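# Load two disc weights and a tube onto a balanced mount

## Task

Place both disc weights onto the mount's shaft and set the tube into its cradle so that the assembly balances. At the finish all parts must be still, the shaft must stay horizontal without help, and no stand that was emptied may be left standing upright next to it.

## Robot and tools

Robots: three identical Kinova Gen3 arms named arm1, arm2 and arm3. Each has seven joints, a five-fingered right hand and a wrist camera (arm1_cam_wrist, arm2_cam_wrist, arm3_cam_wrist). Two room cameras, cam_front and cam_high, are fixed and belong to no arm. The robots do not coordinate; if one stalls, the others keep going.

Frames: every pose is in one shared scene frame, metres, origin on the floor, +z up. Arm feet (base_link), each facing along its own +x: arm1 at (0.519, 0.102, 0.773) quat_wxyz (0.054, -0.001, 0.001, -0.999); arm2 at (-0.135, 0.522, 0.791) quat (0.753, -0.005, 0.006, -0.658); arm3 at (-0.241, -0.451, 0.817) quat (0.765, -0.005, 0.002, 0.644). The table tops under the arms are at z=0.720. Reach is about 1.06 m from the joint1 axis.

Joints (radians, absolute targets, never offsets): joint1_rad -6.283..6.283, spins the whole arm about its foot, positive clockwise viewed from above, 0 points the arm along the foot's +x. joint2_rad -2.249..2.249, shoulder, 0 upright, positive leans forward. joint3_rad -6.283..6.283, twists the upper arm. joint4_rad -2.579..2.579, elbow, 0 straight, positive bends the same way positive joint2 leans (with joint3 at 0). joint5_rad -6.283..6.283, twists the forearm. joint6_rad -2.099..2.099, wrist bend, same sign sense as joint4 when joint5 is 0. joint7_rad -6.283..6.283, rolls the hand, positive counter-clockwise seen from behind. Joints count as done within 0.01. With joints 1, 3, 5 at 0 and joint7 at 1.57, fingers hang straight down ahead of the arm, palm facing right, thumb toward the foot. Target speed caps: 1.39 rad/s for joints 1-4, 1.22 for 5-7; acceleration caps 1 and 10 rad/s². Joints in one action start and finish together, so the hand can sweep a wide curve.

Hand keys, each a scale from -1 to 1 (absolute): hand_little, hand_ring, hand_middle, hand_index (+1 straight, -1 curled), hand_thumb_bend (+1 straight, -1 fully bent), hand_thumb_turn (+1 beside palm, -1 opposite fingers), tolerance 0.02. Two settings, not motions: hand_force_limit (-1..1, stop force from about 0 N to 10 N, 15 N for thumb motors) and hand_speed (-0.96..1; full speed from 0.48 up, one full travel 0.49 s). Scenes start at force limit 0 and speed -0.8 (fingers about 3.6 s, thumb turn about 5 s, bend about 7 s). A motor only runs when its target changes by at least 0.002; it halts at the target or when its load hits the force limit, then locks. To squeeze harder, raise the limit and send a more-closed target; to release, send a more-open one. Use hand_speed -0.94 or slower for soft grips, since faster closing can overshoot the limit several times. With the thumb turned in, the hand wraps objects roughly 0.035-0.065 m thick; handles down to about 0.025 m. The hand point sits 0.045 m in front of the palm: its +z runs along straight fingers, +y out of the palm, +x across the palm away from the thumb. A wrist bracket on the little-finger side juts 0.10 m across and can collide.

Tool move: optional keys arm1, arm2, arm3, each an object with joints (a map of the names above to absolute numbers) and optional min_time_s (0.1..8 s, the shortest duration for that arm's motions). Omitted arms or joints get nothing new but may still be driving to old targets. cameras: list of names or ["all"]; [] for none. Unknown keys make the call invalid; out-of-range numbers get it refused, and a refusal or a stop cancels the remaining move, wait and finished_scene calls in that reply. An empty move returns full state plus all images. Example: {"arm2": {"joints": {"joint1_rad": 0.3}, "min_time_s": 2}}.

Tool wait: seconds (0..10) and optional cameras; commands nothing new. zoom_image: camera plus region [x0, y0, x1, y1] in pixels of that camera's newest 896x504 image, top-left origin, no larger than 504 by 504. show_instructions: no arguments, shows reference pages. finished_scene: scene, the integer of the scene being closed; irreversible, and calls after it in the same reply apply to the next scene.

Results: a "move" line gives per arm "done" or its worst status. joint_status words: off_target (resting short, maybe still pushing), time_out (target dropped, holds), not_followed (a collision check withheld the arm's targets; it may retry later), limit_stop_at_motor_heat (resend). Arms under "as last shown" were not commanded; their lines repeat old values. on_its_own lists unrequested behaviour. hand_stopped_by has six words in order little, ring, middle, index, thumb_bend, thumb_turn: moving, target, force, stalled, fault. *_load_n are fingertip loads in N (positive pushes open); a lost grip shows as loads near 0. Joint velocities in rad/s, "within noise" when still. Joint torques and flange force (end-effector x y z) reveal contact and carried weight, with error and offsets. The pictures line names the image order; images can lag the state slightly.

Cautions: the arm keeps pushing after contact and a joint may say done while pressing. Exceeding torque limits (104.5 N m joints 1-4, 51.3 joints 5-7, including held weight) or straying over 5 degrees from plan freezes that arm 10 s. Never let two robots press each other, including one hand gripping another's fingers; the separation check can be late and ignores fingers. Avoid striking fixed or heavy items, dropping parts from height, releasing moving parts, or pushing anything out of the work area. Prolonged holding or stretching overheats motors; at 75 °C the arm sags for 30-60 s. Loose objects may occasionally get nudged by outside disturbances. Keep action durations under 15 s.

Each tool is called by a JSON object that holds its "method" and its "body".

Reference images:

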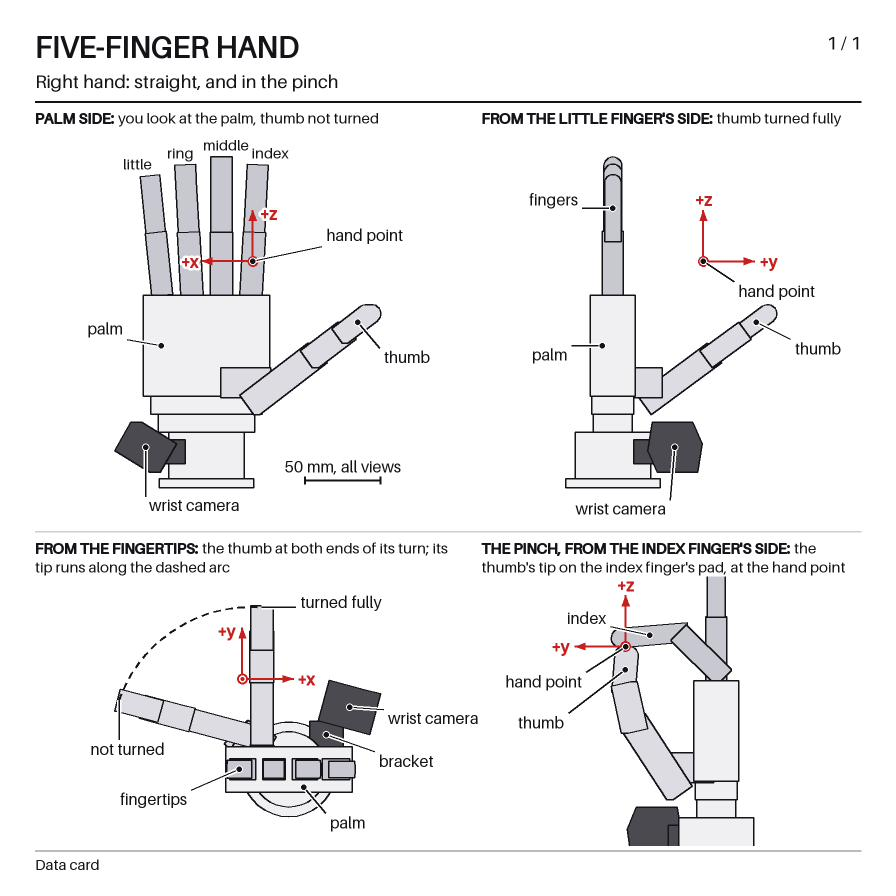

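## Session

{"method": "move", "body": {}}

Scene clock: 0.00 s.
Joint torques (N m): no reading
Flange force (N): no reading
Joint velocities: within noise
arm1.joint_positions: joint1_rad=-0.220 joint2_rad=-0.538 joint3_rad=-0.119 joint4_rad=+1.546 joint5_rad=+0.001 joint6_rad=+1.869 joint7_rad=-1.970 hand_little=+1.000 hand_ring=+1.000 hand_middle=+1.000 hand_index=+1.000 hand_thumb_turn=+1.000 hand_thumb_bend=+1.000 hand_force_limit=+0.000 hand_speed=-0.800
arm1.joint_status: not commanded
arm1.hand_stopped_by: target,target,target,target,target,target
arm1.little_load_n: 0.0
arm1.ring_load_n: 0.0
arm1.middle_load_n: 0.0
arm1.index_load_n: 0.0
arm1.thumb_bend_load_n: 0.0
arm1.thumb_turn_load_n: 0.0
arm1.hand: x=+0.3667 y=-0.0045 z=+1.2865 quat_wxyz=(-0.024, -0.991, -0.019, +0.133) (m; scene frame)
arm2.joint_positions: joint1_rad=+0.700 joint2_rad=-0.492 joint3_rad=+0.018 joint4_rad=+1.415 joint5_rad=-0.063 joint6_rad=+1.906 joint7_rad=-1.530 hand_little=+1.000 hand_ring=+1.000 hand_middle=+1.000 hand_index=+1.000 hand_thumb_turn=+1.000 hand_thumb_bend=+1.000 hand_force_limit=+0.000 hand_speed=-0.800
arm2.joint_status: not commanded
arm2.hand_stopped_by: target,target,target,target,target,target
arm2.little_load_n: 0.0
arm2.ring_load_n: 0.0
arm2.middle_load_n: 0.0
arm2.index_load_n: 0.0
arm2.thumb_bend_load_n: 0.0
arm2.thumb_turn_load_n: 0.0
arm2.hand: x=-0.1785 y=+0.3460 z=+1.3433 quat_wxyz=(-0.096, -0.851, -0.499, +0.130) (m; scene frame)
arm3.joint_positions: joint1_rad=-0.877 joint2_rad=-0.596 joint3_rad=-0.175 joint4_rad=+1.359 joint5_rad=-0.045 joint6_rad=+1.908 joint7_rad=-2.290 hand_little=+1.000 hand_ring=+1.000 hand_middle=+1.000 hand_index=+1.000 hand_thumb_turn=+1.000 hand_thumb_bend=+1.000 hand_force_limit=+0.000 hand_speed=-0.800
arm3.joint_status: not commanded
arm3.hand_stopped_by: target,target,target,target,target,target
arm3.little_load_n: 0.0
arm3.ring_load_n: 0.0
arm3.middle_load_n: 0.0
arm3.index_load_n: 0.0
arm3.thumb_bend_load_n: 0.0
arm3.thumb_turn_load_n: 0.0
arm3.hand: x=-0.4110 y=-0.3593 z=+1.4122 quat_wxyz=(-0.026, +0.747, -0.625, -0.224) (m; scene frame)
pictures: arm1_cam_wrist, arm2_cam_wrist, arm3_cam_wrist, cam_front, cam_high

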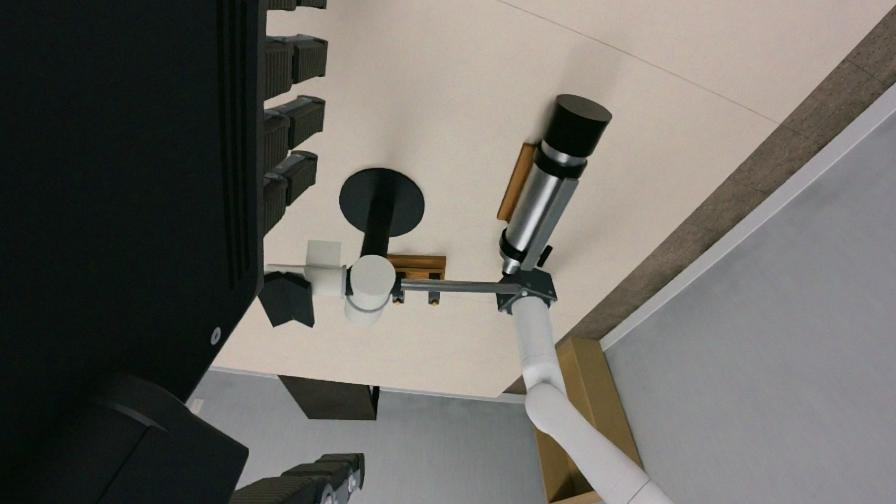

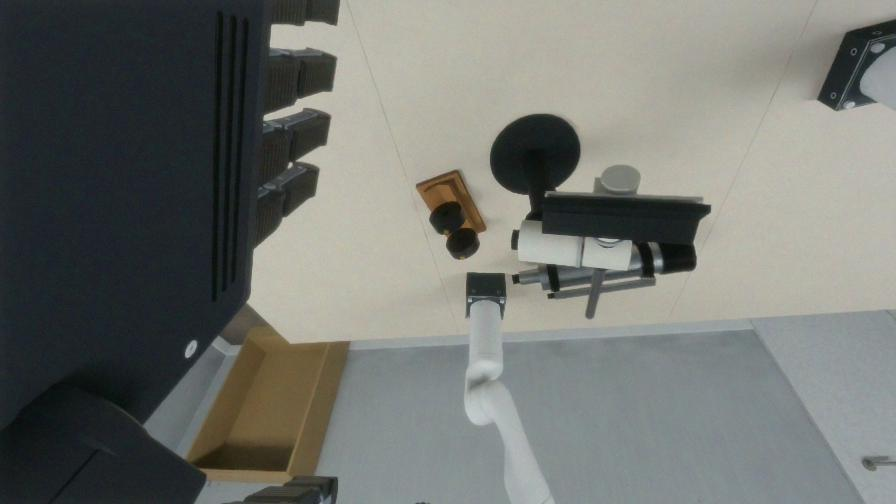

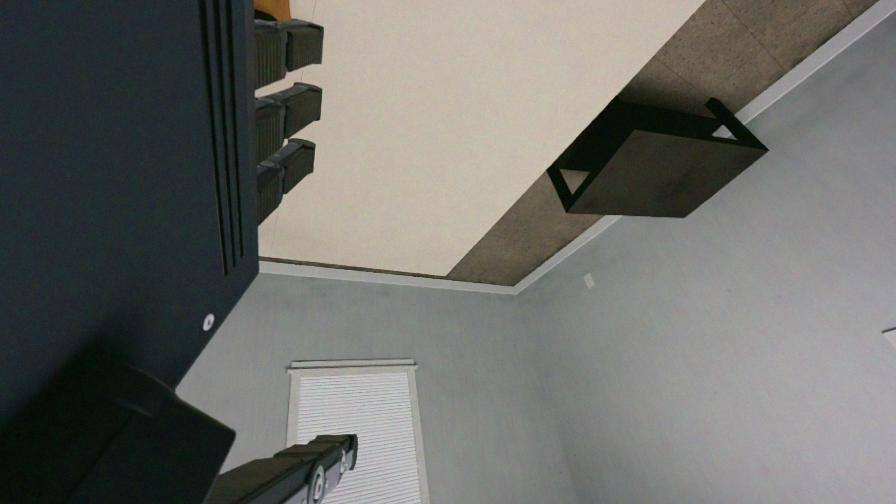

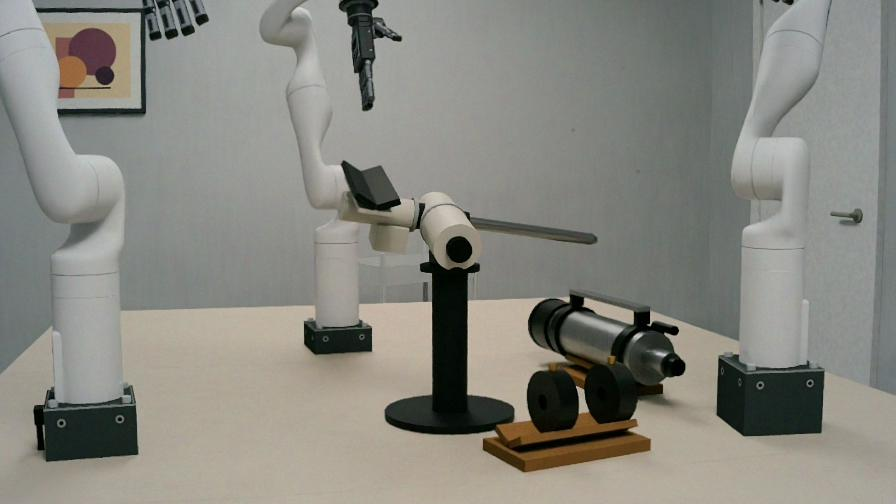

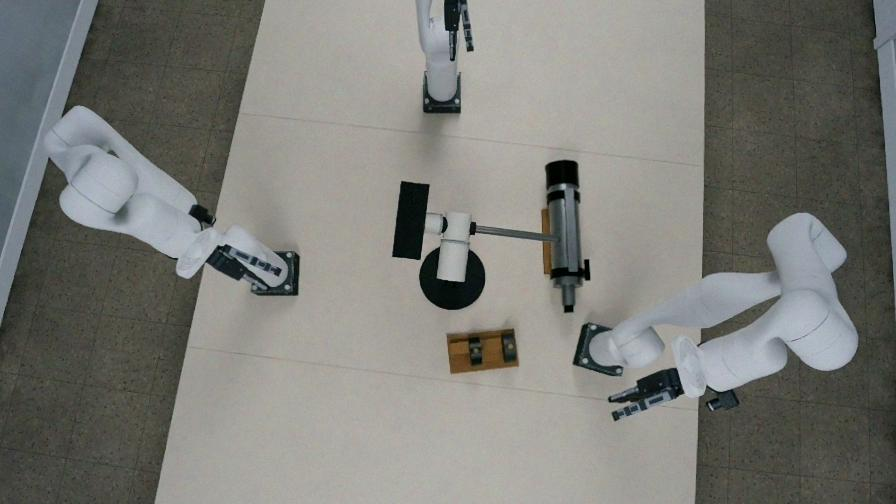

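{"method": "zoom_image", "body": {"camera": "cam_front", "region": [320, 140, 620, 290]}}

{"method": "zoom_image", "body": {"camera": "cam_high", "region": [380, 150, 600, 330]}}

{"method": "zoom_image", "body": {"camera": "cam_high", "region": [430, 310, 530, 390]}}

{"method": "zoom_image", "body": {"camera": "cam_front", "region": [470, 270, 700, 480]}}

Scaled by 1.680 from the camera's 896x504 image, which has a finer 1280x720 frame.

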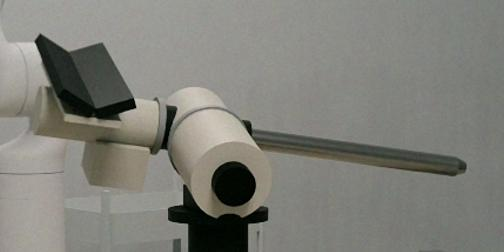

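Scaled by 2.291 from the camera's 896x504 image, which has a finer 1280x720 frame.

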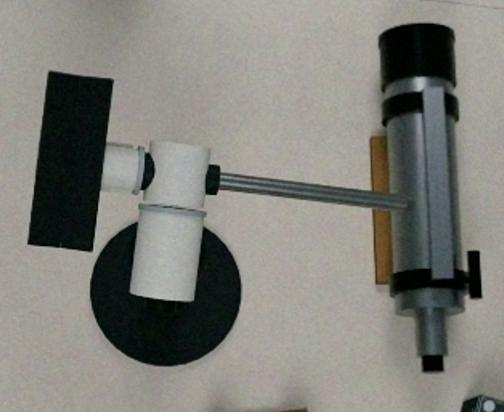

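Scaled by 5.040 from the camera's 896x504 image, which has a finer 1280x720 frame.

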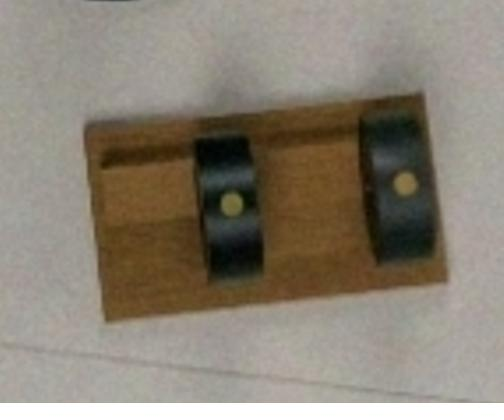

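Scaled by 2.191 from the camera's 896x504 image, which has a finer 1280x720 frame.

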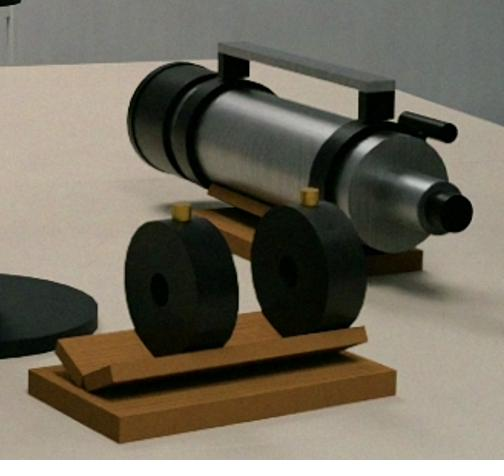

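{"method": "move", "body": {"arm1": {"joints": {"joint1_rad": 1.2}, "min_time_s": 3}, "arm2": {"joints": {"joint1_rad": -1.45, "hand_little": -1, "hand_ring": -1, "hand_middle": -1, "hand_index": -1, "hand_speed": 0}, "min_time_s": 3}, "arm3": {"joints": {"joint1_rad": 1.2167, "joint2_rad": 0.2034, "joint3_rad": 0, "joint4_rad": 1.9097, "joint5_rad": -0.0125, "joint6_rad": 1.0304, "joint7_rad": -1.6517, "hand_little": -0.1, "hand_ring": -0.1, "hand_middle": -0.1, "hand_index": -0.1, "hand_thumb_turn": -1, "hand_speed": 0}, "min_time_s": 4}, "cameras": ["cam_front", "cam_high", "arm3_cam_wrist"]}}

Scene clock: 190.73 s.
Joint torques (N m): arm1=[1.99 1.52 0.14 -8.25 0.18 -0.78 -0.22] | arm2=[0.22 1.2 -0.31 -7.04 0.13 -0.43 0.03] | arm3=[-0.86 -12.05 -0.38 -6.6 -0.01 0.16 0.02]
Flange force (N): arm1=[-1.1 -2.5 2.5] | arm2=[-0.8 -0.3 0.4] | arm3=[-3.8 -2.3 1.5]
move: arm1 done; arm2 done; arm3 done
Joint velocities: within noise
arm1.joint_positions: joint1_rad=+1.200 joint2_rad=-0.538 joint3_rad=-0.119 joint4_rad=+1.546 joint5_rad=+0.001 joint6_rad=+1.869 joint7_rad=-1.970 hand_little=+1.000 hand_ring=+1.000 hand_middle=+1.000 hand_index=+1.000 hand_thumb_turn=+1.000 hand_thumb_bend=+1.000 hand_force_limit=+0.000 hand_speed=-0.800
arm1.joint_status: all done
arm1.hand_stopped_by: target,target,target,target,target,target
arm1.little_load_n: 0.0
arm1.ring_load_n: 0.0
arm1.middle_load_n: 0.0
arm1.index_load_n: 0.0
arm1.thumb_bend_load_n: 0.0
arm1.thumb_turn_load_n: 0.0
arm1.hand: x=+0.3925 y=+0.2374 z=+1.2867 quat_wxyz=(+0.067, -0.764, +0.631, +0.117) (m; scene frame)
arm2.joint_positions: joint1_rad=-1.450 joint2_rad=-0.492 joint3_rad=+0.018 joint4_rad=+1.415 joint5_rad=-0.063 joint6_rad=+1.906 joint7_rad=-1.530 hand_little=-1.000 hand_ring=-1.000 hand_middle=-1.000 hand_index=-1.000 hand_thumb_turn=+1.000 hand_thumb_bend=+1.000 hand_force_limit=+0.000 hand_speed=+0.000
arm2.joint_status: all done
arm2.hand_stopped_by: target,target,target,target,target,target
arm2.little_load_n: 0.0
arm2.ring_load_n: 0.0
arm2.middle_load_n: 0.0
arm2.index_load_n: 0.0
arm2.thumb_bend_load_n: 0.0
arm2.thumb_turn_load_n: 0.0
arm2.hand: x=+0.0483 y=+0.5754 z=+1.3400 quat_wxyz=(-0.149, +0.032, -0.988, -0.029) (m; scene frame)
arm3.joint_positions: joint1_rad=+1.217 joint2_rad=+0.203 joint3_rad=+0.000 joint4_rad=+1.910 joint5_rad=-0.013 joint6_rad=+1.030 joint7_rad=-1.652 hand_little=-0.100 hand_ring=-0.100 hand_middle=-0.100 hand_index=-0.100 hand_thumb_turn=-1.000 hand_thumb_bend=+1.000 hand_force_limit=+0.000 hand_speed=+0.000
arm3.joint_status: all done
arm3.hand_stopped_by: target,target,target,target,target,target
arm3.little_load_n: 0.0
arm3.ring_load_n: 0.0
arm3.middle_load_n: 0.0
arm3.index_load_n: 0.0
arm3.thumb_bend_load_n: 0.0
arm3.thumb_turn_load_n: 0.0
arm3.hand: x=+0.1345 y=-0.3435 z=+1.0300 quat_wxyz=(+0.000, +0.047, -0.999, +0.000) (m; scene frame)
pictures: arm3_cam_wrist, cam_front, cam_high

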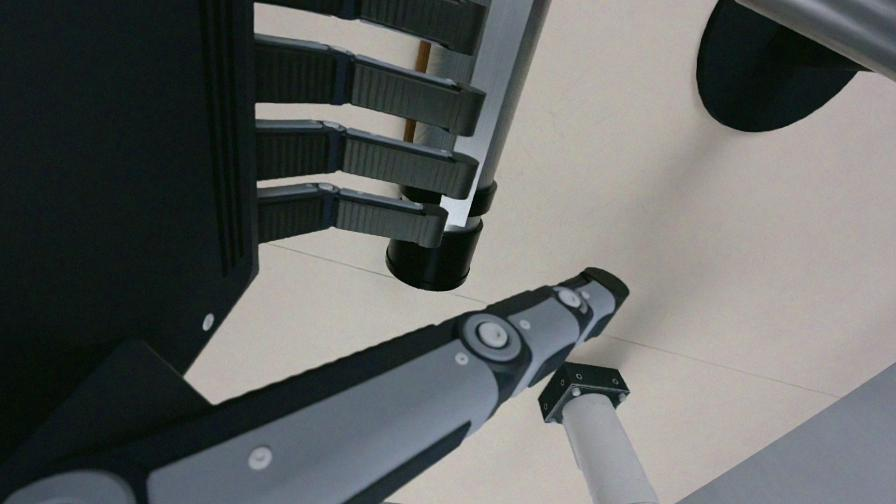

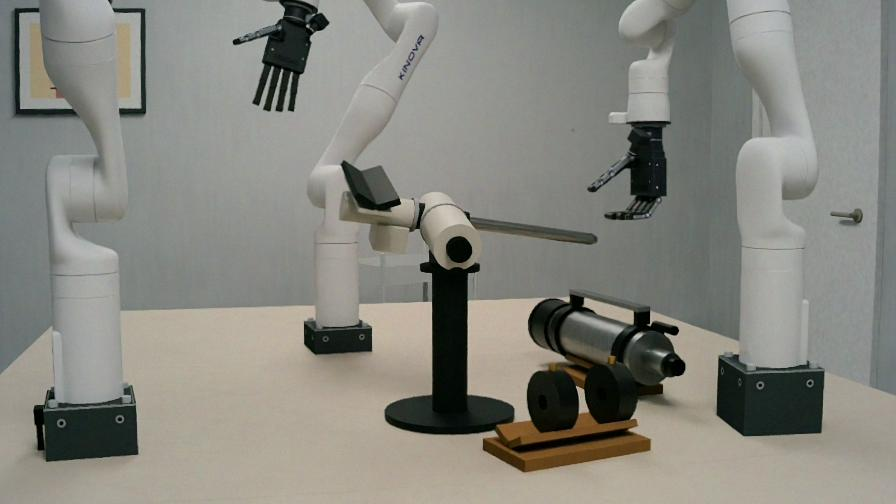

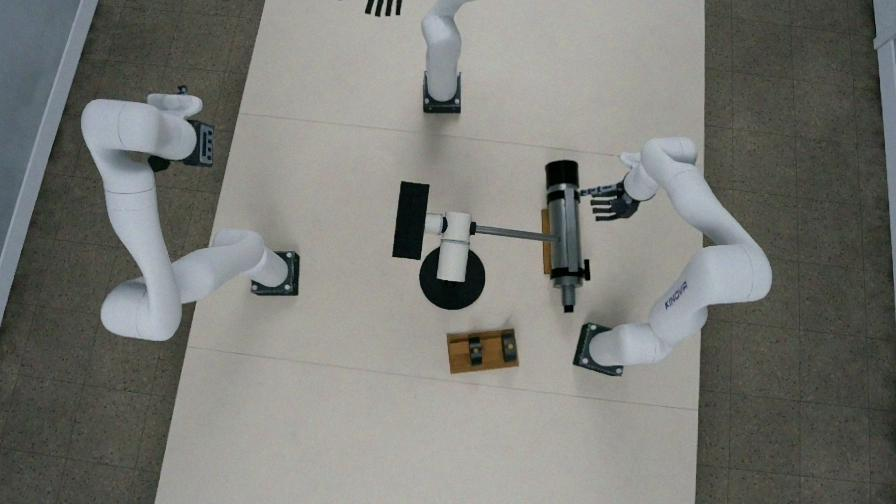

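{"method": "zoom_image", "body": {"camera": "arm3_cam_wrist", "region": [370, 0, 570, 300]}}

Scaled by 1.680 from the camera's 896x504 image, which has a finer 1280x720 frame.

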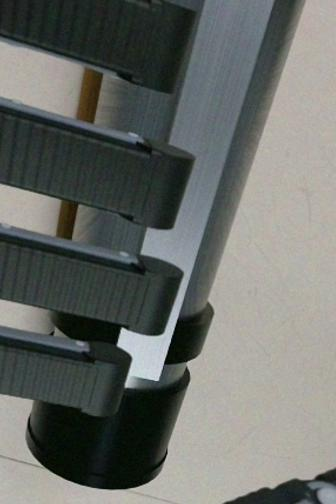

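{"method": "move", "body": {"arm3": {"joints": {"joint1_rad": 1.2167, "joint2_rad": 0.5139, "joint3_rad": 0, "joint4_rad": 2.1394, "joint5_rad": -0.0227, "joint6_rad": 0.49, "joint7_rad": -1.638}, "min_time_s": 2.5}, "arm2": {"joints": {"joint1_rad": -1.45, "joint2_rad": 0.4207, "joint3_rad": 0.2962, "joint4_rad": 2.0736, "joint5_rad": 1.7055, "joint6_rad": 1.3206, "joint7_rad": -2.5259}, "min_time_s": 3}, "cameras": ["cam_front", "cam_high", "arm3_cam_wrist"]}}

{"method": "zoom_image", "body": {"camera": "cam_high", "region": [540, 150, 640, 320]}}

{"method": "zoom_image", "body": {"camera": "cam_front", "region": [520, 230, 700, 400]}}

Scene clock: 242.43 s.
Joint torques (N m): arm1=[2.02 1.48 0.1 -8.26 0.17 -0.81 -0.22] | arm2=[0.25 -12.53 1.97 -5.31 1.72 2.46 -0.02] | arm3=[-0.89 -14.38 -0.31 -3.25 0.03 0.15 0]
Flange force (N): arm1=[-1.2 -2.6 2.4] | arm2=[-1.2 0.4 0.2] | arm3=[-3.4 -2.9 3.0]
move: arm2 done; arm3 done
Joint velocities: within noise
arm1: as last shown
arm2.joint_positions: joint1_rad=-1.450 joint2_rad=+0.421 joint3_rad=+0.296 joint4_rad=+2.074 joint5_rad=+1.706 joint6_rad=+1.321 joint7_rad=-2.526 hand_little=-1.000 hand_ring=-1.000 hand_middle=-1.000 hand_index=-1.000 hand_thumb_turn=+1.000 hand_thumb_bend=+1.000 hand_force_limit=+0.000 hand_speed=+0.000
arm2.joint_status: all done
arm2.hand_stopped_by: target,target,target,target,target,target
arm2.little_load_n: 0.0
arm2.ring_load_n: 0.0
arm2.middle_load_n: 0.0
arm2.index_load_n: 0.0
arm2.thumb_bend_load_n: 0.0
arm2.thumb_turn_load_n: -0.5
arm2.hand: x=+0.2499 y=+0.0999 z=+1.1501 quat_wxyz=(+0.000, -0.001, -0.707, +0.707) (m; scene frame)
arm3.joint_positions: joint1_rad=+1.217 joint2_rad=+0.514 joint3_rad=+0.000 joint4_rad=+2.139 joint5_rad=-0.023 joint6_rad=+0.490 joint7_rad=-1.638 hand_little=-0.100 hand_ring=-0.100 hand_middle=-0.100 hand_index=-0.100 hand_thumb_turn=-1.000 hand_thumb_bend=+1.000 hand_force_limit=+0.000 hand_speed=+0.000
arm3.joint_status: all done
arm3.hand_stopped_by: target,target,target,target,target,target
arm3.little_load_n: 0.5
arm3.ring_load_n: 0.0
arm3.middle_load_n: 0.5
arm3.index_load_n: 0.0
arm3.thumb_bend_load_n: 0.0
arm3.thumb_turn_load_n: 0.0
arm3.hand: x=+0.1352 y=-0.3451 z=+0.8690 quat_wxyz=(+0.000, +0.047, -0.999, +0.000) (m; scene frame)
pictures: arm3_cam_wrist, cam_front, cam_high

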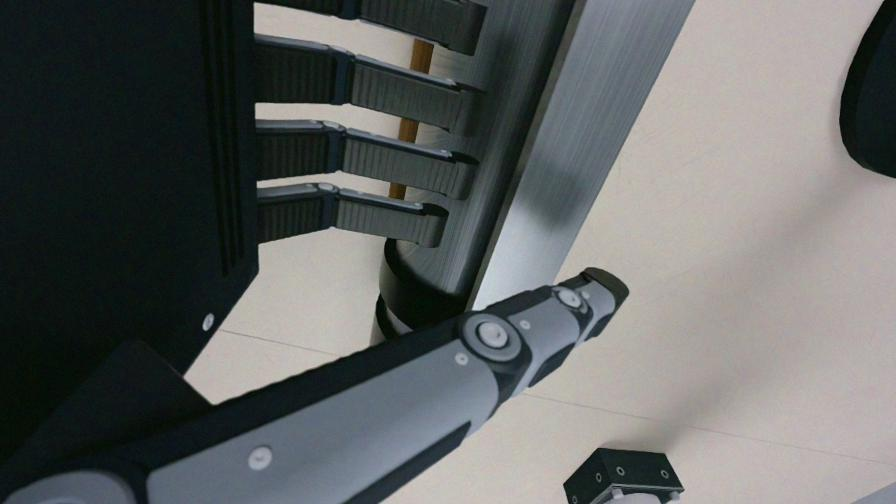

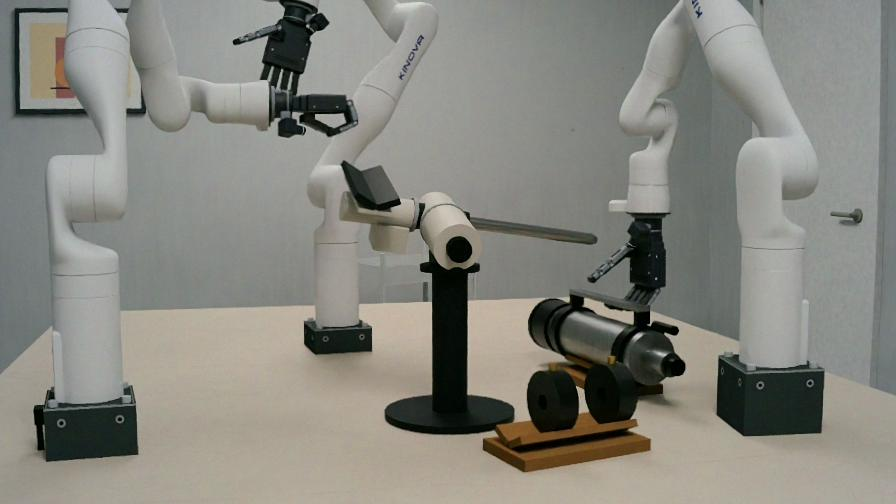

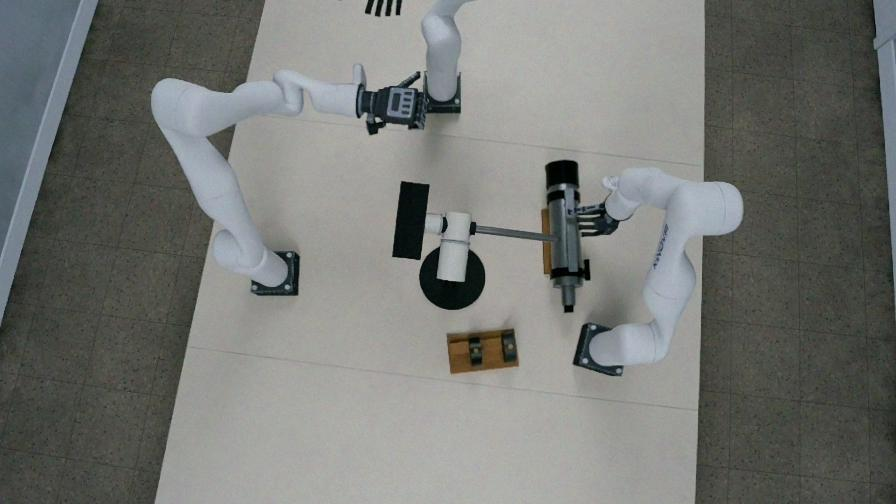

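Scaled by 2.965 from the camera's 896x504 image, which has a finer 1280x720 frame.

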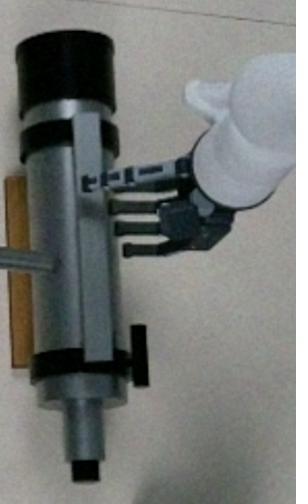

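Scaled by 2.800 from the camera's 896x504 image, which has a finer 1280x720 frame.

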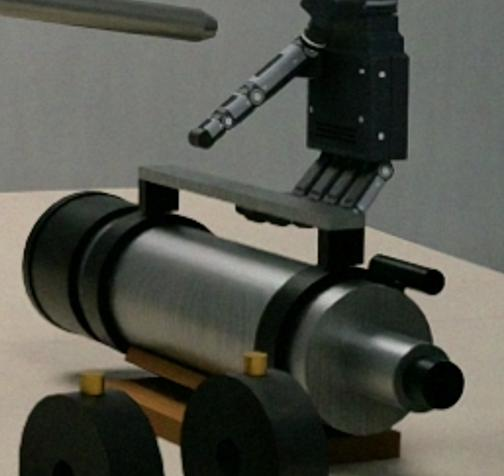

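{"method": "move", "body": {"arm3": {"joints": {"joint1_rad": 1.1161, "joint2_rad": 0.5161, "joint3_rad": 0, "joint4_rad": 2.1319, "joint5_rad": -0.0226, "joint6_rad": 0.494, "joint7_rad": -1.7389}, "min_time_s": 2}, "arm2": {"joints": {"joint1_rad": -1.35, "joint2_rad": 1.2589, "joint3_rad": 0.4768, "joint4_rad": 2.0488, "joint5_rad": 1.8954, "joint6_rad": 1.1714, "joint7_rad": -3.4095}, "min_time_s": 3}, "cameras": ["cam_front", "arm3_cam_wrist"]}}

{"method": "zoom_image", "body": {"camera": "cam_front", "region": [520, 230, 700, 400]}}

Scene clock: 270.70 s.
Joint torques (N m): arm1=[1.99 1.49 0.13 -8.31 0.16 -0.78 -0.23] | arm2=[0.31 -16.78 5.78 0.97 -0.28 2.82 -0.01] | arm3=[-0.91 -14.46 -0.21 -3.32 0.03 0.14 0.06]
Flange force (N): arm1=[-1.1 -2.5 2.7] | arm2=[-2.2 1.6 0.1] | arm3=[-3.5 -2.5 3.0]
move: arm2 done; arm3 done
Joint velocities: within noise
arm1: as last shown
arm1.thumb_bend_load_n: -0.5
arm2.joint_positions: joint1_rad=-1.350 joint2_rad=+1.259 joint3_rad=+0.477 joint4_rad=+2.049 joint5_rad=+1.895 joint6_rad=+1.171 joint7_rad=-3.410 hand_little=-1.000 hand_ring=-1.000 hand_middle=-1.000 hand_index=-1.000 hand_thumb_turn=+1.000 hand_thumb_bend=+1.000 hand_force_limit=+0.000 hand_speed=+0.000
arm2.joint_status: all done
arm2.hand_stopped_by: target,target,target,target,target,target
arm2.little_load_n: 0.0
arm2.ring_load_n: 0.0
arm2.middle_load_n: 0.0
arm2.index_load_n: 0.0
arm2.thumb_bend_load_n: 0.0
arm2.thumb_turn_load_n: -0.5
arm2.hand: x=+0.2199 y=+0.0200 z=+0.8647 quat_wxyz=(+0.000, -0.001, -0.707, +0.707) (m; scene frame)
arm3.joint_positions: joint1_rad=+1.116 joint2_rad=+0.516 joint3_rad=+0.000 joint4_rad=+2.132 joint5_rad=-0.023 joint6_rad=+0.494 joint7_rad=-1.739 hand_little=-0.100 hand_ring=-0.100 hand_middle=-0.100 hand_index=-0.100 hand_thumb_turn=-1.000 hand_thumb_bend=+1.000 hand_force_limit=+0.000 hand_speed=+0.000
arm3.joint_status: all done
arm3.hand_stopped_by: target,target,target,target,target,target
arm3.little_load_n: 0.0
arm3.ring_load_n: 0.0
arm3.middle_load_n: 0.0
arm3.index_load_n: 0.5
arm3.thumb_bend_load_n: 0.0
arm3.thumb_turn_load_n: 0.0
arm3.hand: x=+0.1317 y=-0.3092 z=+0.8689 quat_wxyz=(+0.000, +0.047, -0.999, +0.000) (m; scene frame)
pictures: arm3_cam_wrist, cam_front

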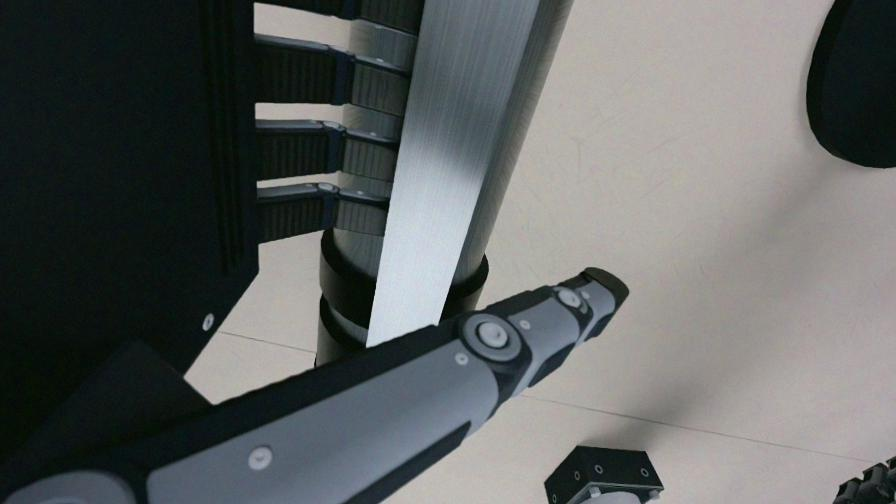

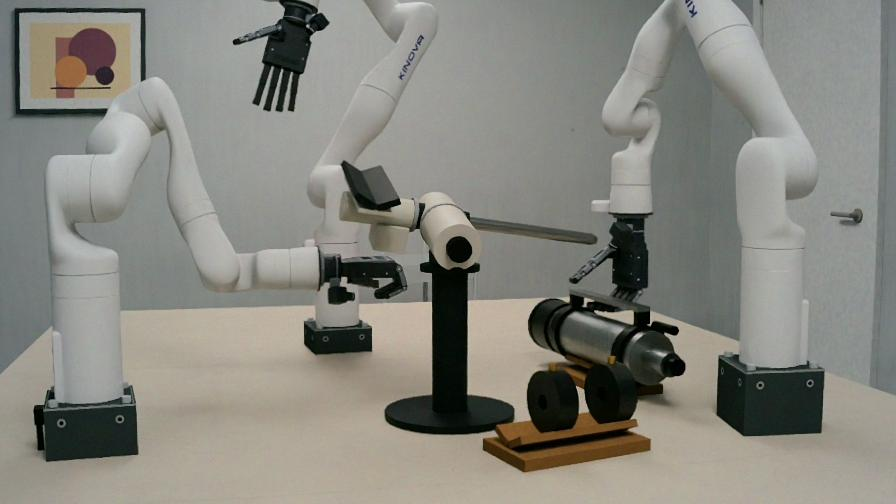

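Scaled by 2.800 from the camera's 896x504 image, which has a finer 1280x720 frame.

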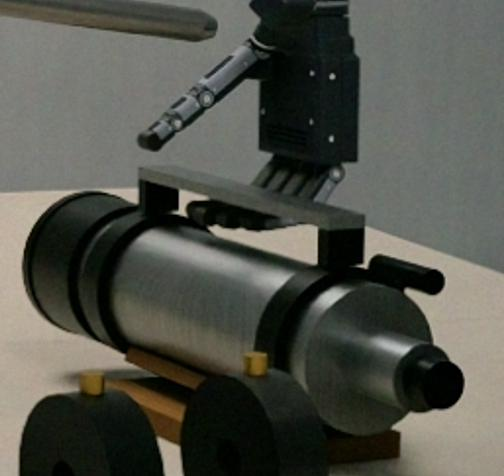

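{"method": "move", "body": {"arm3": {"joints": {"hand_little": -0.5, "hand_ring": -0.5, "hand_middle": -0.5, "hand_index": -0.5, "hand_thumb_bend": -0.5, "hand_force_limit": 0.1, "hand_speed": -0.85}}, "arm2": {"joints": {"joint1_rad": -1.15, "joint2_rad": 1.4884, "joint3_rad": 0.5649, "joint4_rad": 2.4441, "joint5_rad": 2.207, "joint6_rad": 1.444, "joint7_rad": -4.0735}, "min_time_s": 3}, "cameras": ["cam_front", "arm3_cam_wrist"]}}

Scene clock: 282.83 s.
Joint torques (N m): arm1=[1.97 1.49 0.14 -8.28 0.18 -0.77 -0.21] | arm2=[0.38 -13.95 5.44 4.55 -1.71 1.88 0.01] | arm3=[-0.81 -20.5 -0.78 -5.88 -0.4 0.1 0.07]
Flange force (N): arm1=[-1.1 -2.4 2.6] | arm2=[-2.0 2.3 -0.1] | arm3=[-3.5 -2.3 19.8]
move: arm2 done; arm3 off_target
Joint velocities: within noise
arm1: as last shown
arm1.middle_load_n: 0.5
arm1.thumb_bend_load_n: 0.0
arm2.joint_positions: joint1_rad=-1.150 joint2_rad=+1.488 joint3_rad=+0.565 joint4_rad=+2.444 joint5_rad=+2.207 joint6_rad=+1.444 joint7_rad=-4.074 hand_little=-1.000 hand_ring=-1.000 hand_middle=-1.000 hand_index=-1.000 hand_thumb_turn=+1.000 hand_thumb_bend=+1.000 hand_force_limit=+0.000 hand_speed=+0.000
arm2.joint_status: all done
arm2.hand_stopped_by: target,target,target,target,target,target
arm2.little_load_n: 0.0
arm2.ring_load_n: 0.0
arm2.middle_load_n: 0.0
arm2.index_load_n: 0.0
arm2.thumb_bend_load_n: 0.0
arm2.thumb_turn_load_n: -0.5
arm2.hand: x=+0.0450 y=+0.0202 z=+0.8645 quat_wxyz=(+0.000, -0.001, -0.707, +0.707) (m; scene frame)
arm3.joint_positions: joint1_rad=+1.116 joint2_rad=+0.516 joint3_rad=+0.000 joint4_rad=+2.132 joint5_rad=-0.023 joint6_rad=+0.494 joint7_rad=-1.739 hand_little=-0.249 hand_ring=-0.222 hand_middle=-0.222 hand_index=-0.235 hand_thumb_turn=-1.000 hand_thumb_bend=+0.326 hand_force_limit=+0.100 hand_speed=-0.850
arm3.joint_status: hand_little off_target (ended at -0.249, target -0.500); hand_ring off_target (ended at -0.222, target -0.500); hand_middle off_target (ended at -0.222, target -0.500); hand_index off_target (ended at -0.235, target -0.500); hand_thumb_bend off_target (ended at +0.326, target -0.500); the others done
arm3.hand_stopped_by: force,force,force,force,force,target
arm3.little_load_n: 8.5
arm3.ring_load_n: 1.0
arm3.middle_load_n: 2.0
arm3.index_load_n: 10.5
arm3.thumb_bend_load_n: 6.5
arm3.thumb_turn_load_n: 1.0
arm3.hand: x=+0.1317 y=-0.3092 z=+0.8689 quat_wxyz=(+0.000, +0.047, -0.999, +0.000) (m; scene frame)
pictures: arm3_cam_wrist, cam_front

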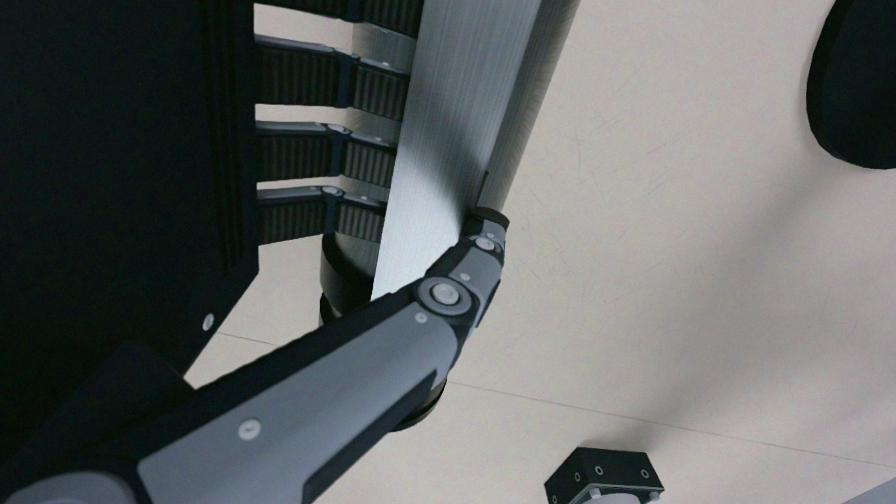

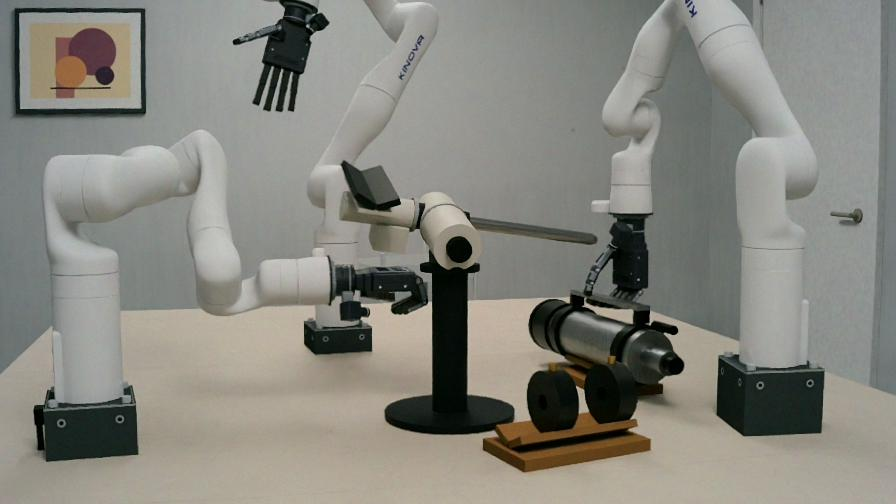

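{"method": "move", "body": {"arm3": {"joints": {"joint1_rad": 1.1171, "joint2_rad": 0.4424, "joint3_rad": 0, "joint4_rad": 2.103, "joint5_rad": -0.019, "joint6_rad": 0.5969, "joint7_rad": -1.7419}, "min_time_s": 2}, "arm2": {"joints": {"joint1_rad": -1.15, "joint2_rad": 1.4776, "joint3_rad": 0.6233, "joint4_rad": 2.4766, "joint5_rad": 2.261, "joint6_rad": 1.4332, "joint7_rad": -4.1123}, "min_time_s": 2}, "cameras": ["cam_front", "arm3_cam_wrist"]}}

Scene clock: 346.70 s.
Joint torques (N m): arm1=[1.95 1.47 0.13 -8.3 0.16 -0.81 -0.21] | arm2=[0.31 -13.75 5.56 4.54 -1.78 1.86 -0.04] | arm3=[-0.78 -22.06 -0.61 -8.31 -0.66 -0.29 0.06]
Flange force (N): arm1=[-1.1 -2.4 2.5] | arm2=[-2.6 2.4 0.4] | arm3=[-3.7 -2.2 24.2]
move: arm2 done; arm3 done
Joint velocities: within noise
arm1: as last shown
arm1.middle_load_n: 0.0
arm2.joint_positions: joint1_rad=-1.150 joint2_rad=+1.478 joint3_rad=+0.623 joint4_rad=+2.477 joint5_rad=+2.261 joint6_rad=+1.433 joint7_rad=-4.112 hand_little=-1.000 hand_ring=-1.000 hand_middle=-1.000 hand_index=-1.000 hand_thumb_turn=+1.000 hand_thumb_bend=+1.000 hand_force_limit=+0.000 hand_speed=+0.000
arm2.joint_status: all done
arm2.hand_stopped_by: target,target,target,target,target,target
arm2.little_load_n: 0.0
arm2.ring_load_n: 0.0
arm2.middle_load_n: 0.0
arm2.index_load_n: 0.0
arm2.thumb_bend_load_n: 0.0
arm2.thumb_turn_load_n: -0.5
arm2.hand: x=+0.0380 y=+0.0174 z=+0.8798 quat_wxyz=(+0.000, -0.001, -0.707, +0.707) (m; scene frame)
arm3.joint_positions: joint1_rad=+1.117 joint2_rad=+0.442 joint3_rad=+0.000 joint4_rad=+2.103 joint5_rad=-0.019 joint6_rad=+0.597 joint7_rad=-1.742 hand_little=-0.249 hand_ring=-0.222 hand_middle=-0.221 hand_index=-0.234 hand_thumb_turn=-1.000 hand_thumb_bend=+0.326 hand_force_limit=+0.100 hand_speed=-0.850
arm3.joint_status: all done
arm3.hand_stopped_by: force,force,force,force,force,target
arm3.little_load_n: 7.0
arm3.ring_load_n: 0.5
arm3.middle_load_n: 2.5
arm3.index_load_n: 15.0
arm3.thumb_bend_load_n: 5.5
arm3.thumb_turn_load_n: 0.5
arm3.hand: x=+0.1316 y=-0.3093 z=+0.8999 quat_wxyz=(+0.000, +0.047, -0.999, +0.000) (m; scene frame)
pictures: arm3_cam_wrist, cam_front

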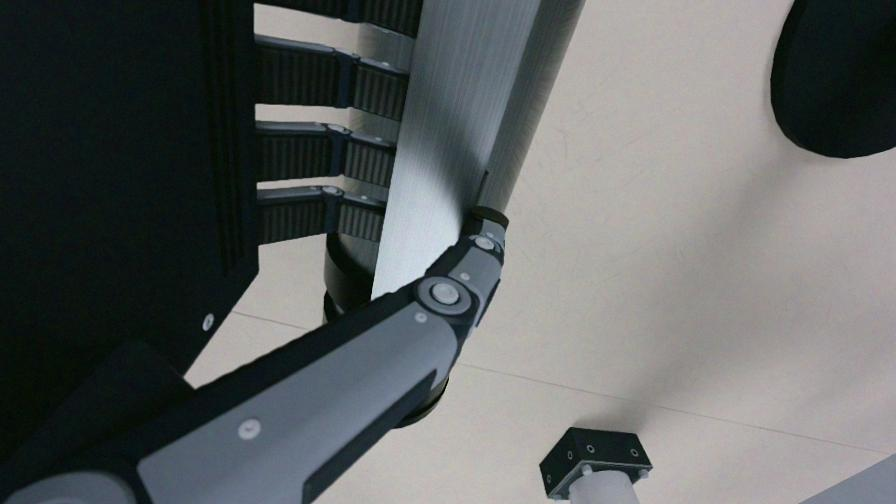

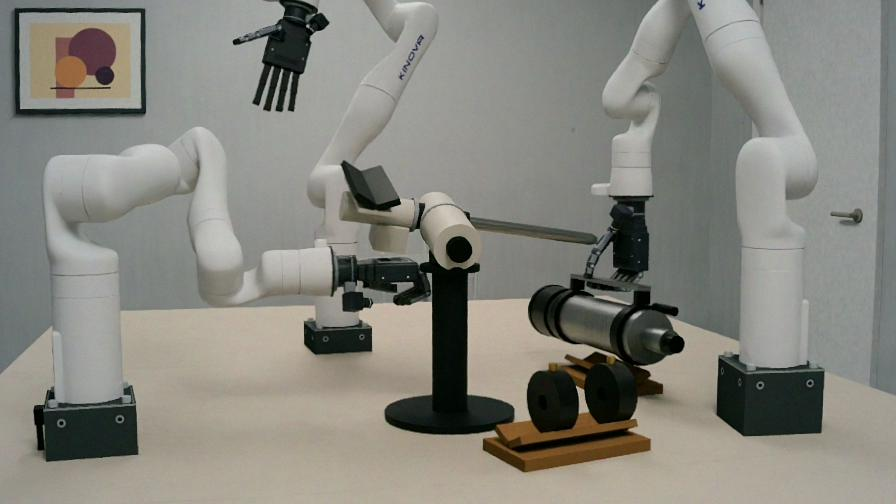

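{"method": "move", "body": {"arm3": {"joints": {"joint1_rad": 1.3352, "joint2_rad": 0.3589, "joint3_rad": 0, "joint4_rad": 2.0309, "joint5_rad": -0.0152, "joint6_rad": 0.7543, "joint7_rad": -1.5283}, "min_time_s": 2.5}}}

{"method": "move", "body": {"arm3": {"joints": {"joint1_rad": 1.3834, "joint2_rad": 0.0203, "joint3_rad": 0, "joint4_rad": 1.3952, "joint5_rad": -0.0104, "joint6_rad": 1.7294, "joint7_rad": -1.4929}, "min_time_s": 4}, "cameras": ["cam_front", "cam_high"]}}

Scene clock: 356.63 s.
Joint torques (N m): arm1=[1.98 1.45 0.13 -8.27 0.16 -0.79 -0.2] | arm2=[0.33 -13.71 5.49 4.46 -1.76 1.81 -0.07] | arm3=[-0.69 -21.45 -0.7 -9.97 -0.87 0.01 0.07]
Flange force (N): arm1=[-1.2 -2.4 2.4] | arm2=[-2.5 2.0 0.3] | arm3=[-3.2 -2.6 24.0]
move: arm3 done
Joint velocities: within noise
arm1, arm2: as last shown
arm1.thumb_bend_load_n: -0.5
arm2.thumb_turn_load_n: 0.0
arm3.joint_positions: joint1_rad=+1.335 joint2_rad=+0.359 joint3_rad=+0.000 joint4_rad=+2.031 joint5_rad=-0.015 joint6_rad=+0.754 joint7_rad=-1.528 hand_little=-0.249 hand_ring=-0.222 hand_middle=-0.221 hand_index=-0.234 hand_thumb_turn=-1.000 hand_thumb_bend=+0.326 hand_force_limit=+0.100 hand_speed=-0.850
arm3.joint_status: all done
arm3.hand_stopped_by: force,force,force,force,force,target
arm3.little_load_n: 6.5
arm3.ring_load_n: 0.5
arm3.middle_load_n: 2.5
arm3.index_load_n: 15.5
arm3.thumb_bend_load_n: 5.5
arm3.thumb_turn_load_n: 0.5
arm3.hand: x=+0.1454 y=-0.3858 z=+0.9450 quat_wxyz=(+0.000, +0.047, -0.999, +0.000) (m; scene frame)
pictures: none

Scene clock: 360.97 s.
Joint torques (N m): arm1=[2.03 1.48 0.12 -8.29 0.18 -0.79 -0.2] | arm2=[0.36 -13.74 5.5 4.53 -1.78 1.84 -0.01] | arm3=[-0.85 -16.57 -0.47 -14.56 -1.23 0.1 0.11]
Flange force (N): arm1=[-1.1 -2.5 2.6] | arm2=[-2.5 2.3 0.4] | arm3=[-3.4 -2.7 20.9]
move: arm3 done
Joint velocities: within noise
arm1, arm2: as last shown
arm1.thumb_bend_load_n: 0.0
arm2.thumb_turn_load_n: -0.5
arm3.joint_positions: joint1_rad=+1.383 joint2_rad=+0.020 joint3_rad=+0.000 joint4_rad=+1.395 joint5_rad=-0.010 joint6_rad=+1.729 joint7_rad=-1.493 hand_little=-0.249 hand_ring=-0.222 hand_middle=-0.221 hand_index=-0.234 hand_thumb_turn=-1.000 hand_thumb_bend=+0.326 hand_force_limit=+0.100 hand_speed=-0.850
arm3.joint_status: all done
arm3.hand_stopped_by: force,force,force,force,force,target
arm3.little_load_n: 6.5
arm3.ring_load_n: 0.5
arm3.middle_load_n: 2.5
arm3.index_load_n: 15.5
arm3.thumb_bend_load_n: 5.0
arm3.thumb_turn_load_n: 0.5
arm3.hand: x=+0.1003 y=-0.4010 z=+1.2499 quat_wxyz=(+0.000, +0.047, -0.999, +0.000) (m; scene frame)
pictures: cam_front, cam_high

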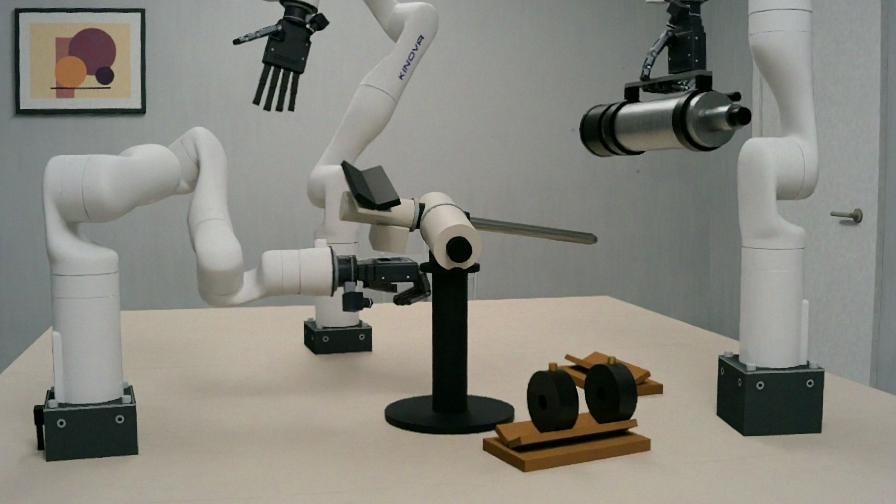

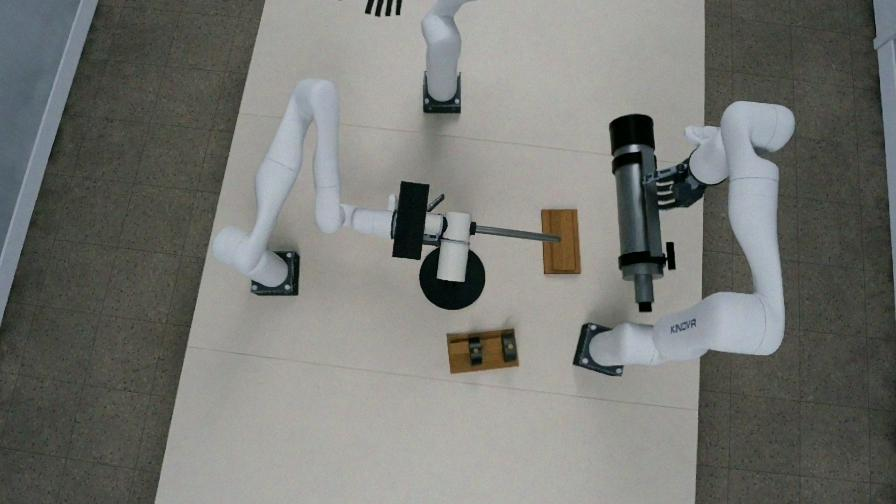

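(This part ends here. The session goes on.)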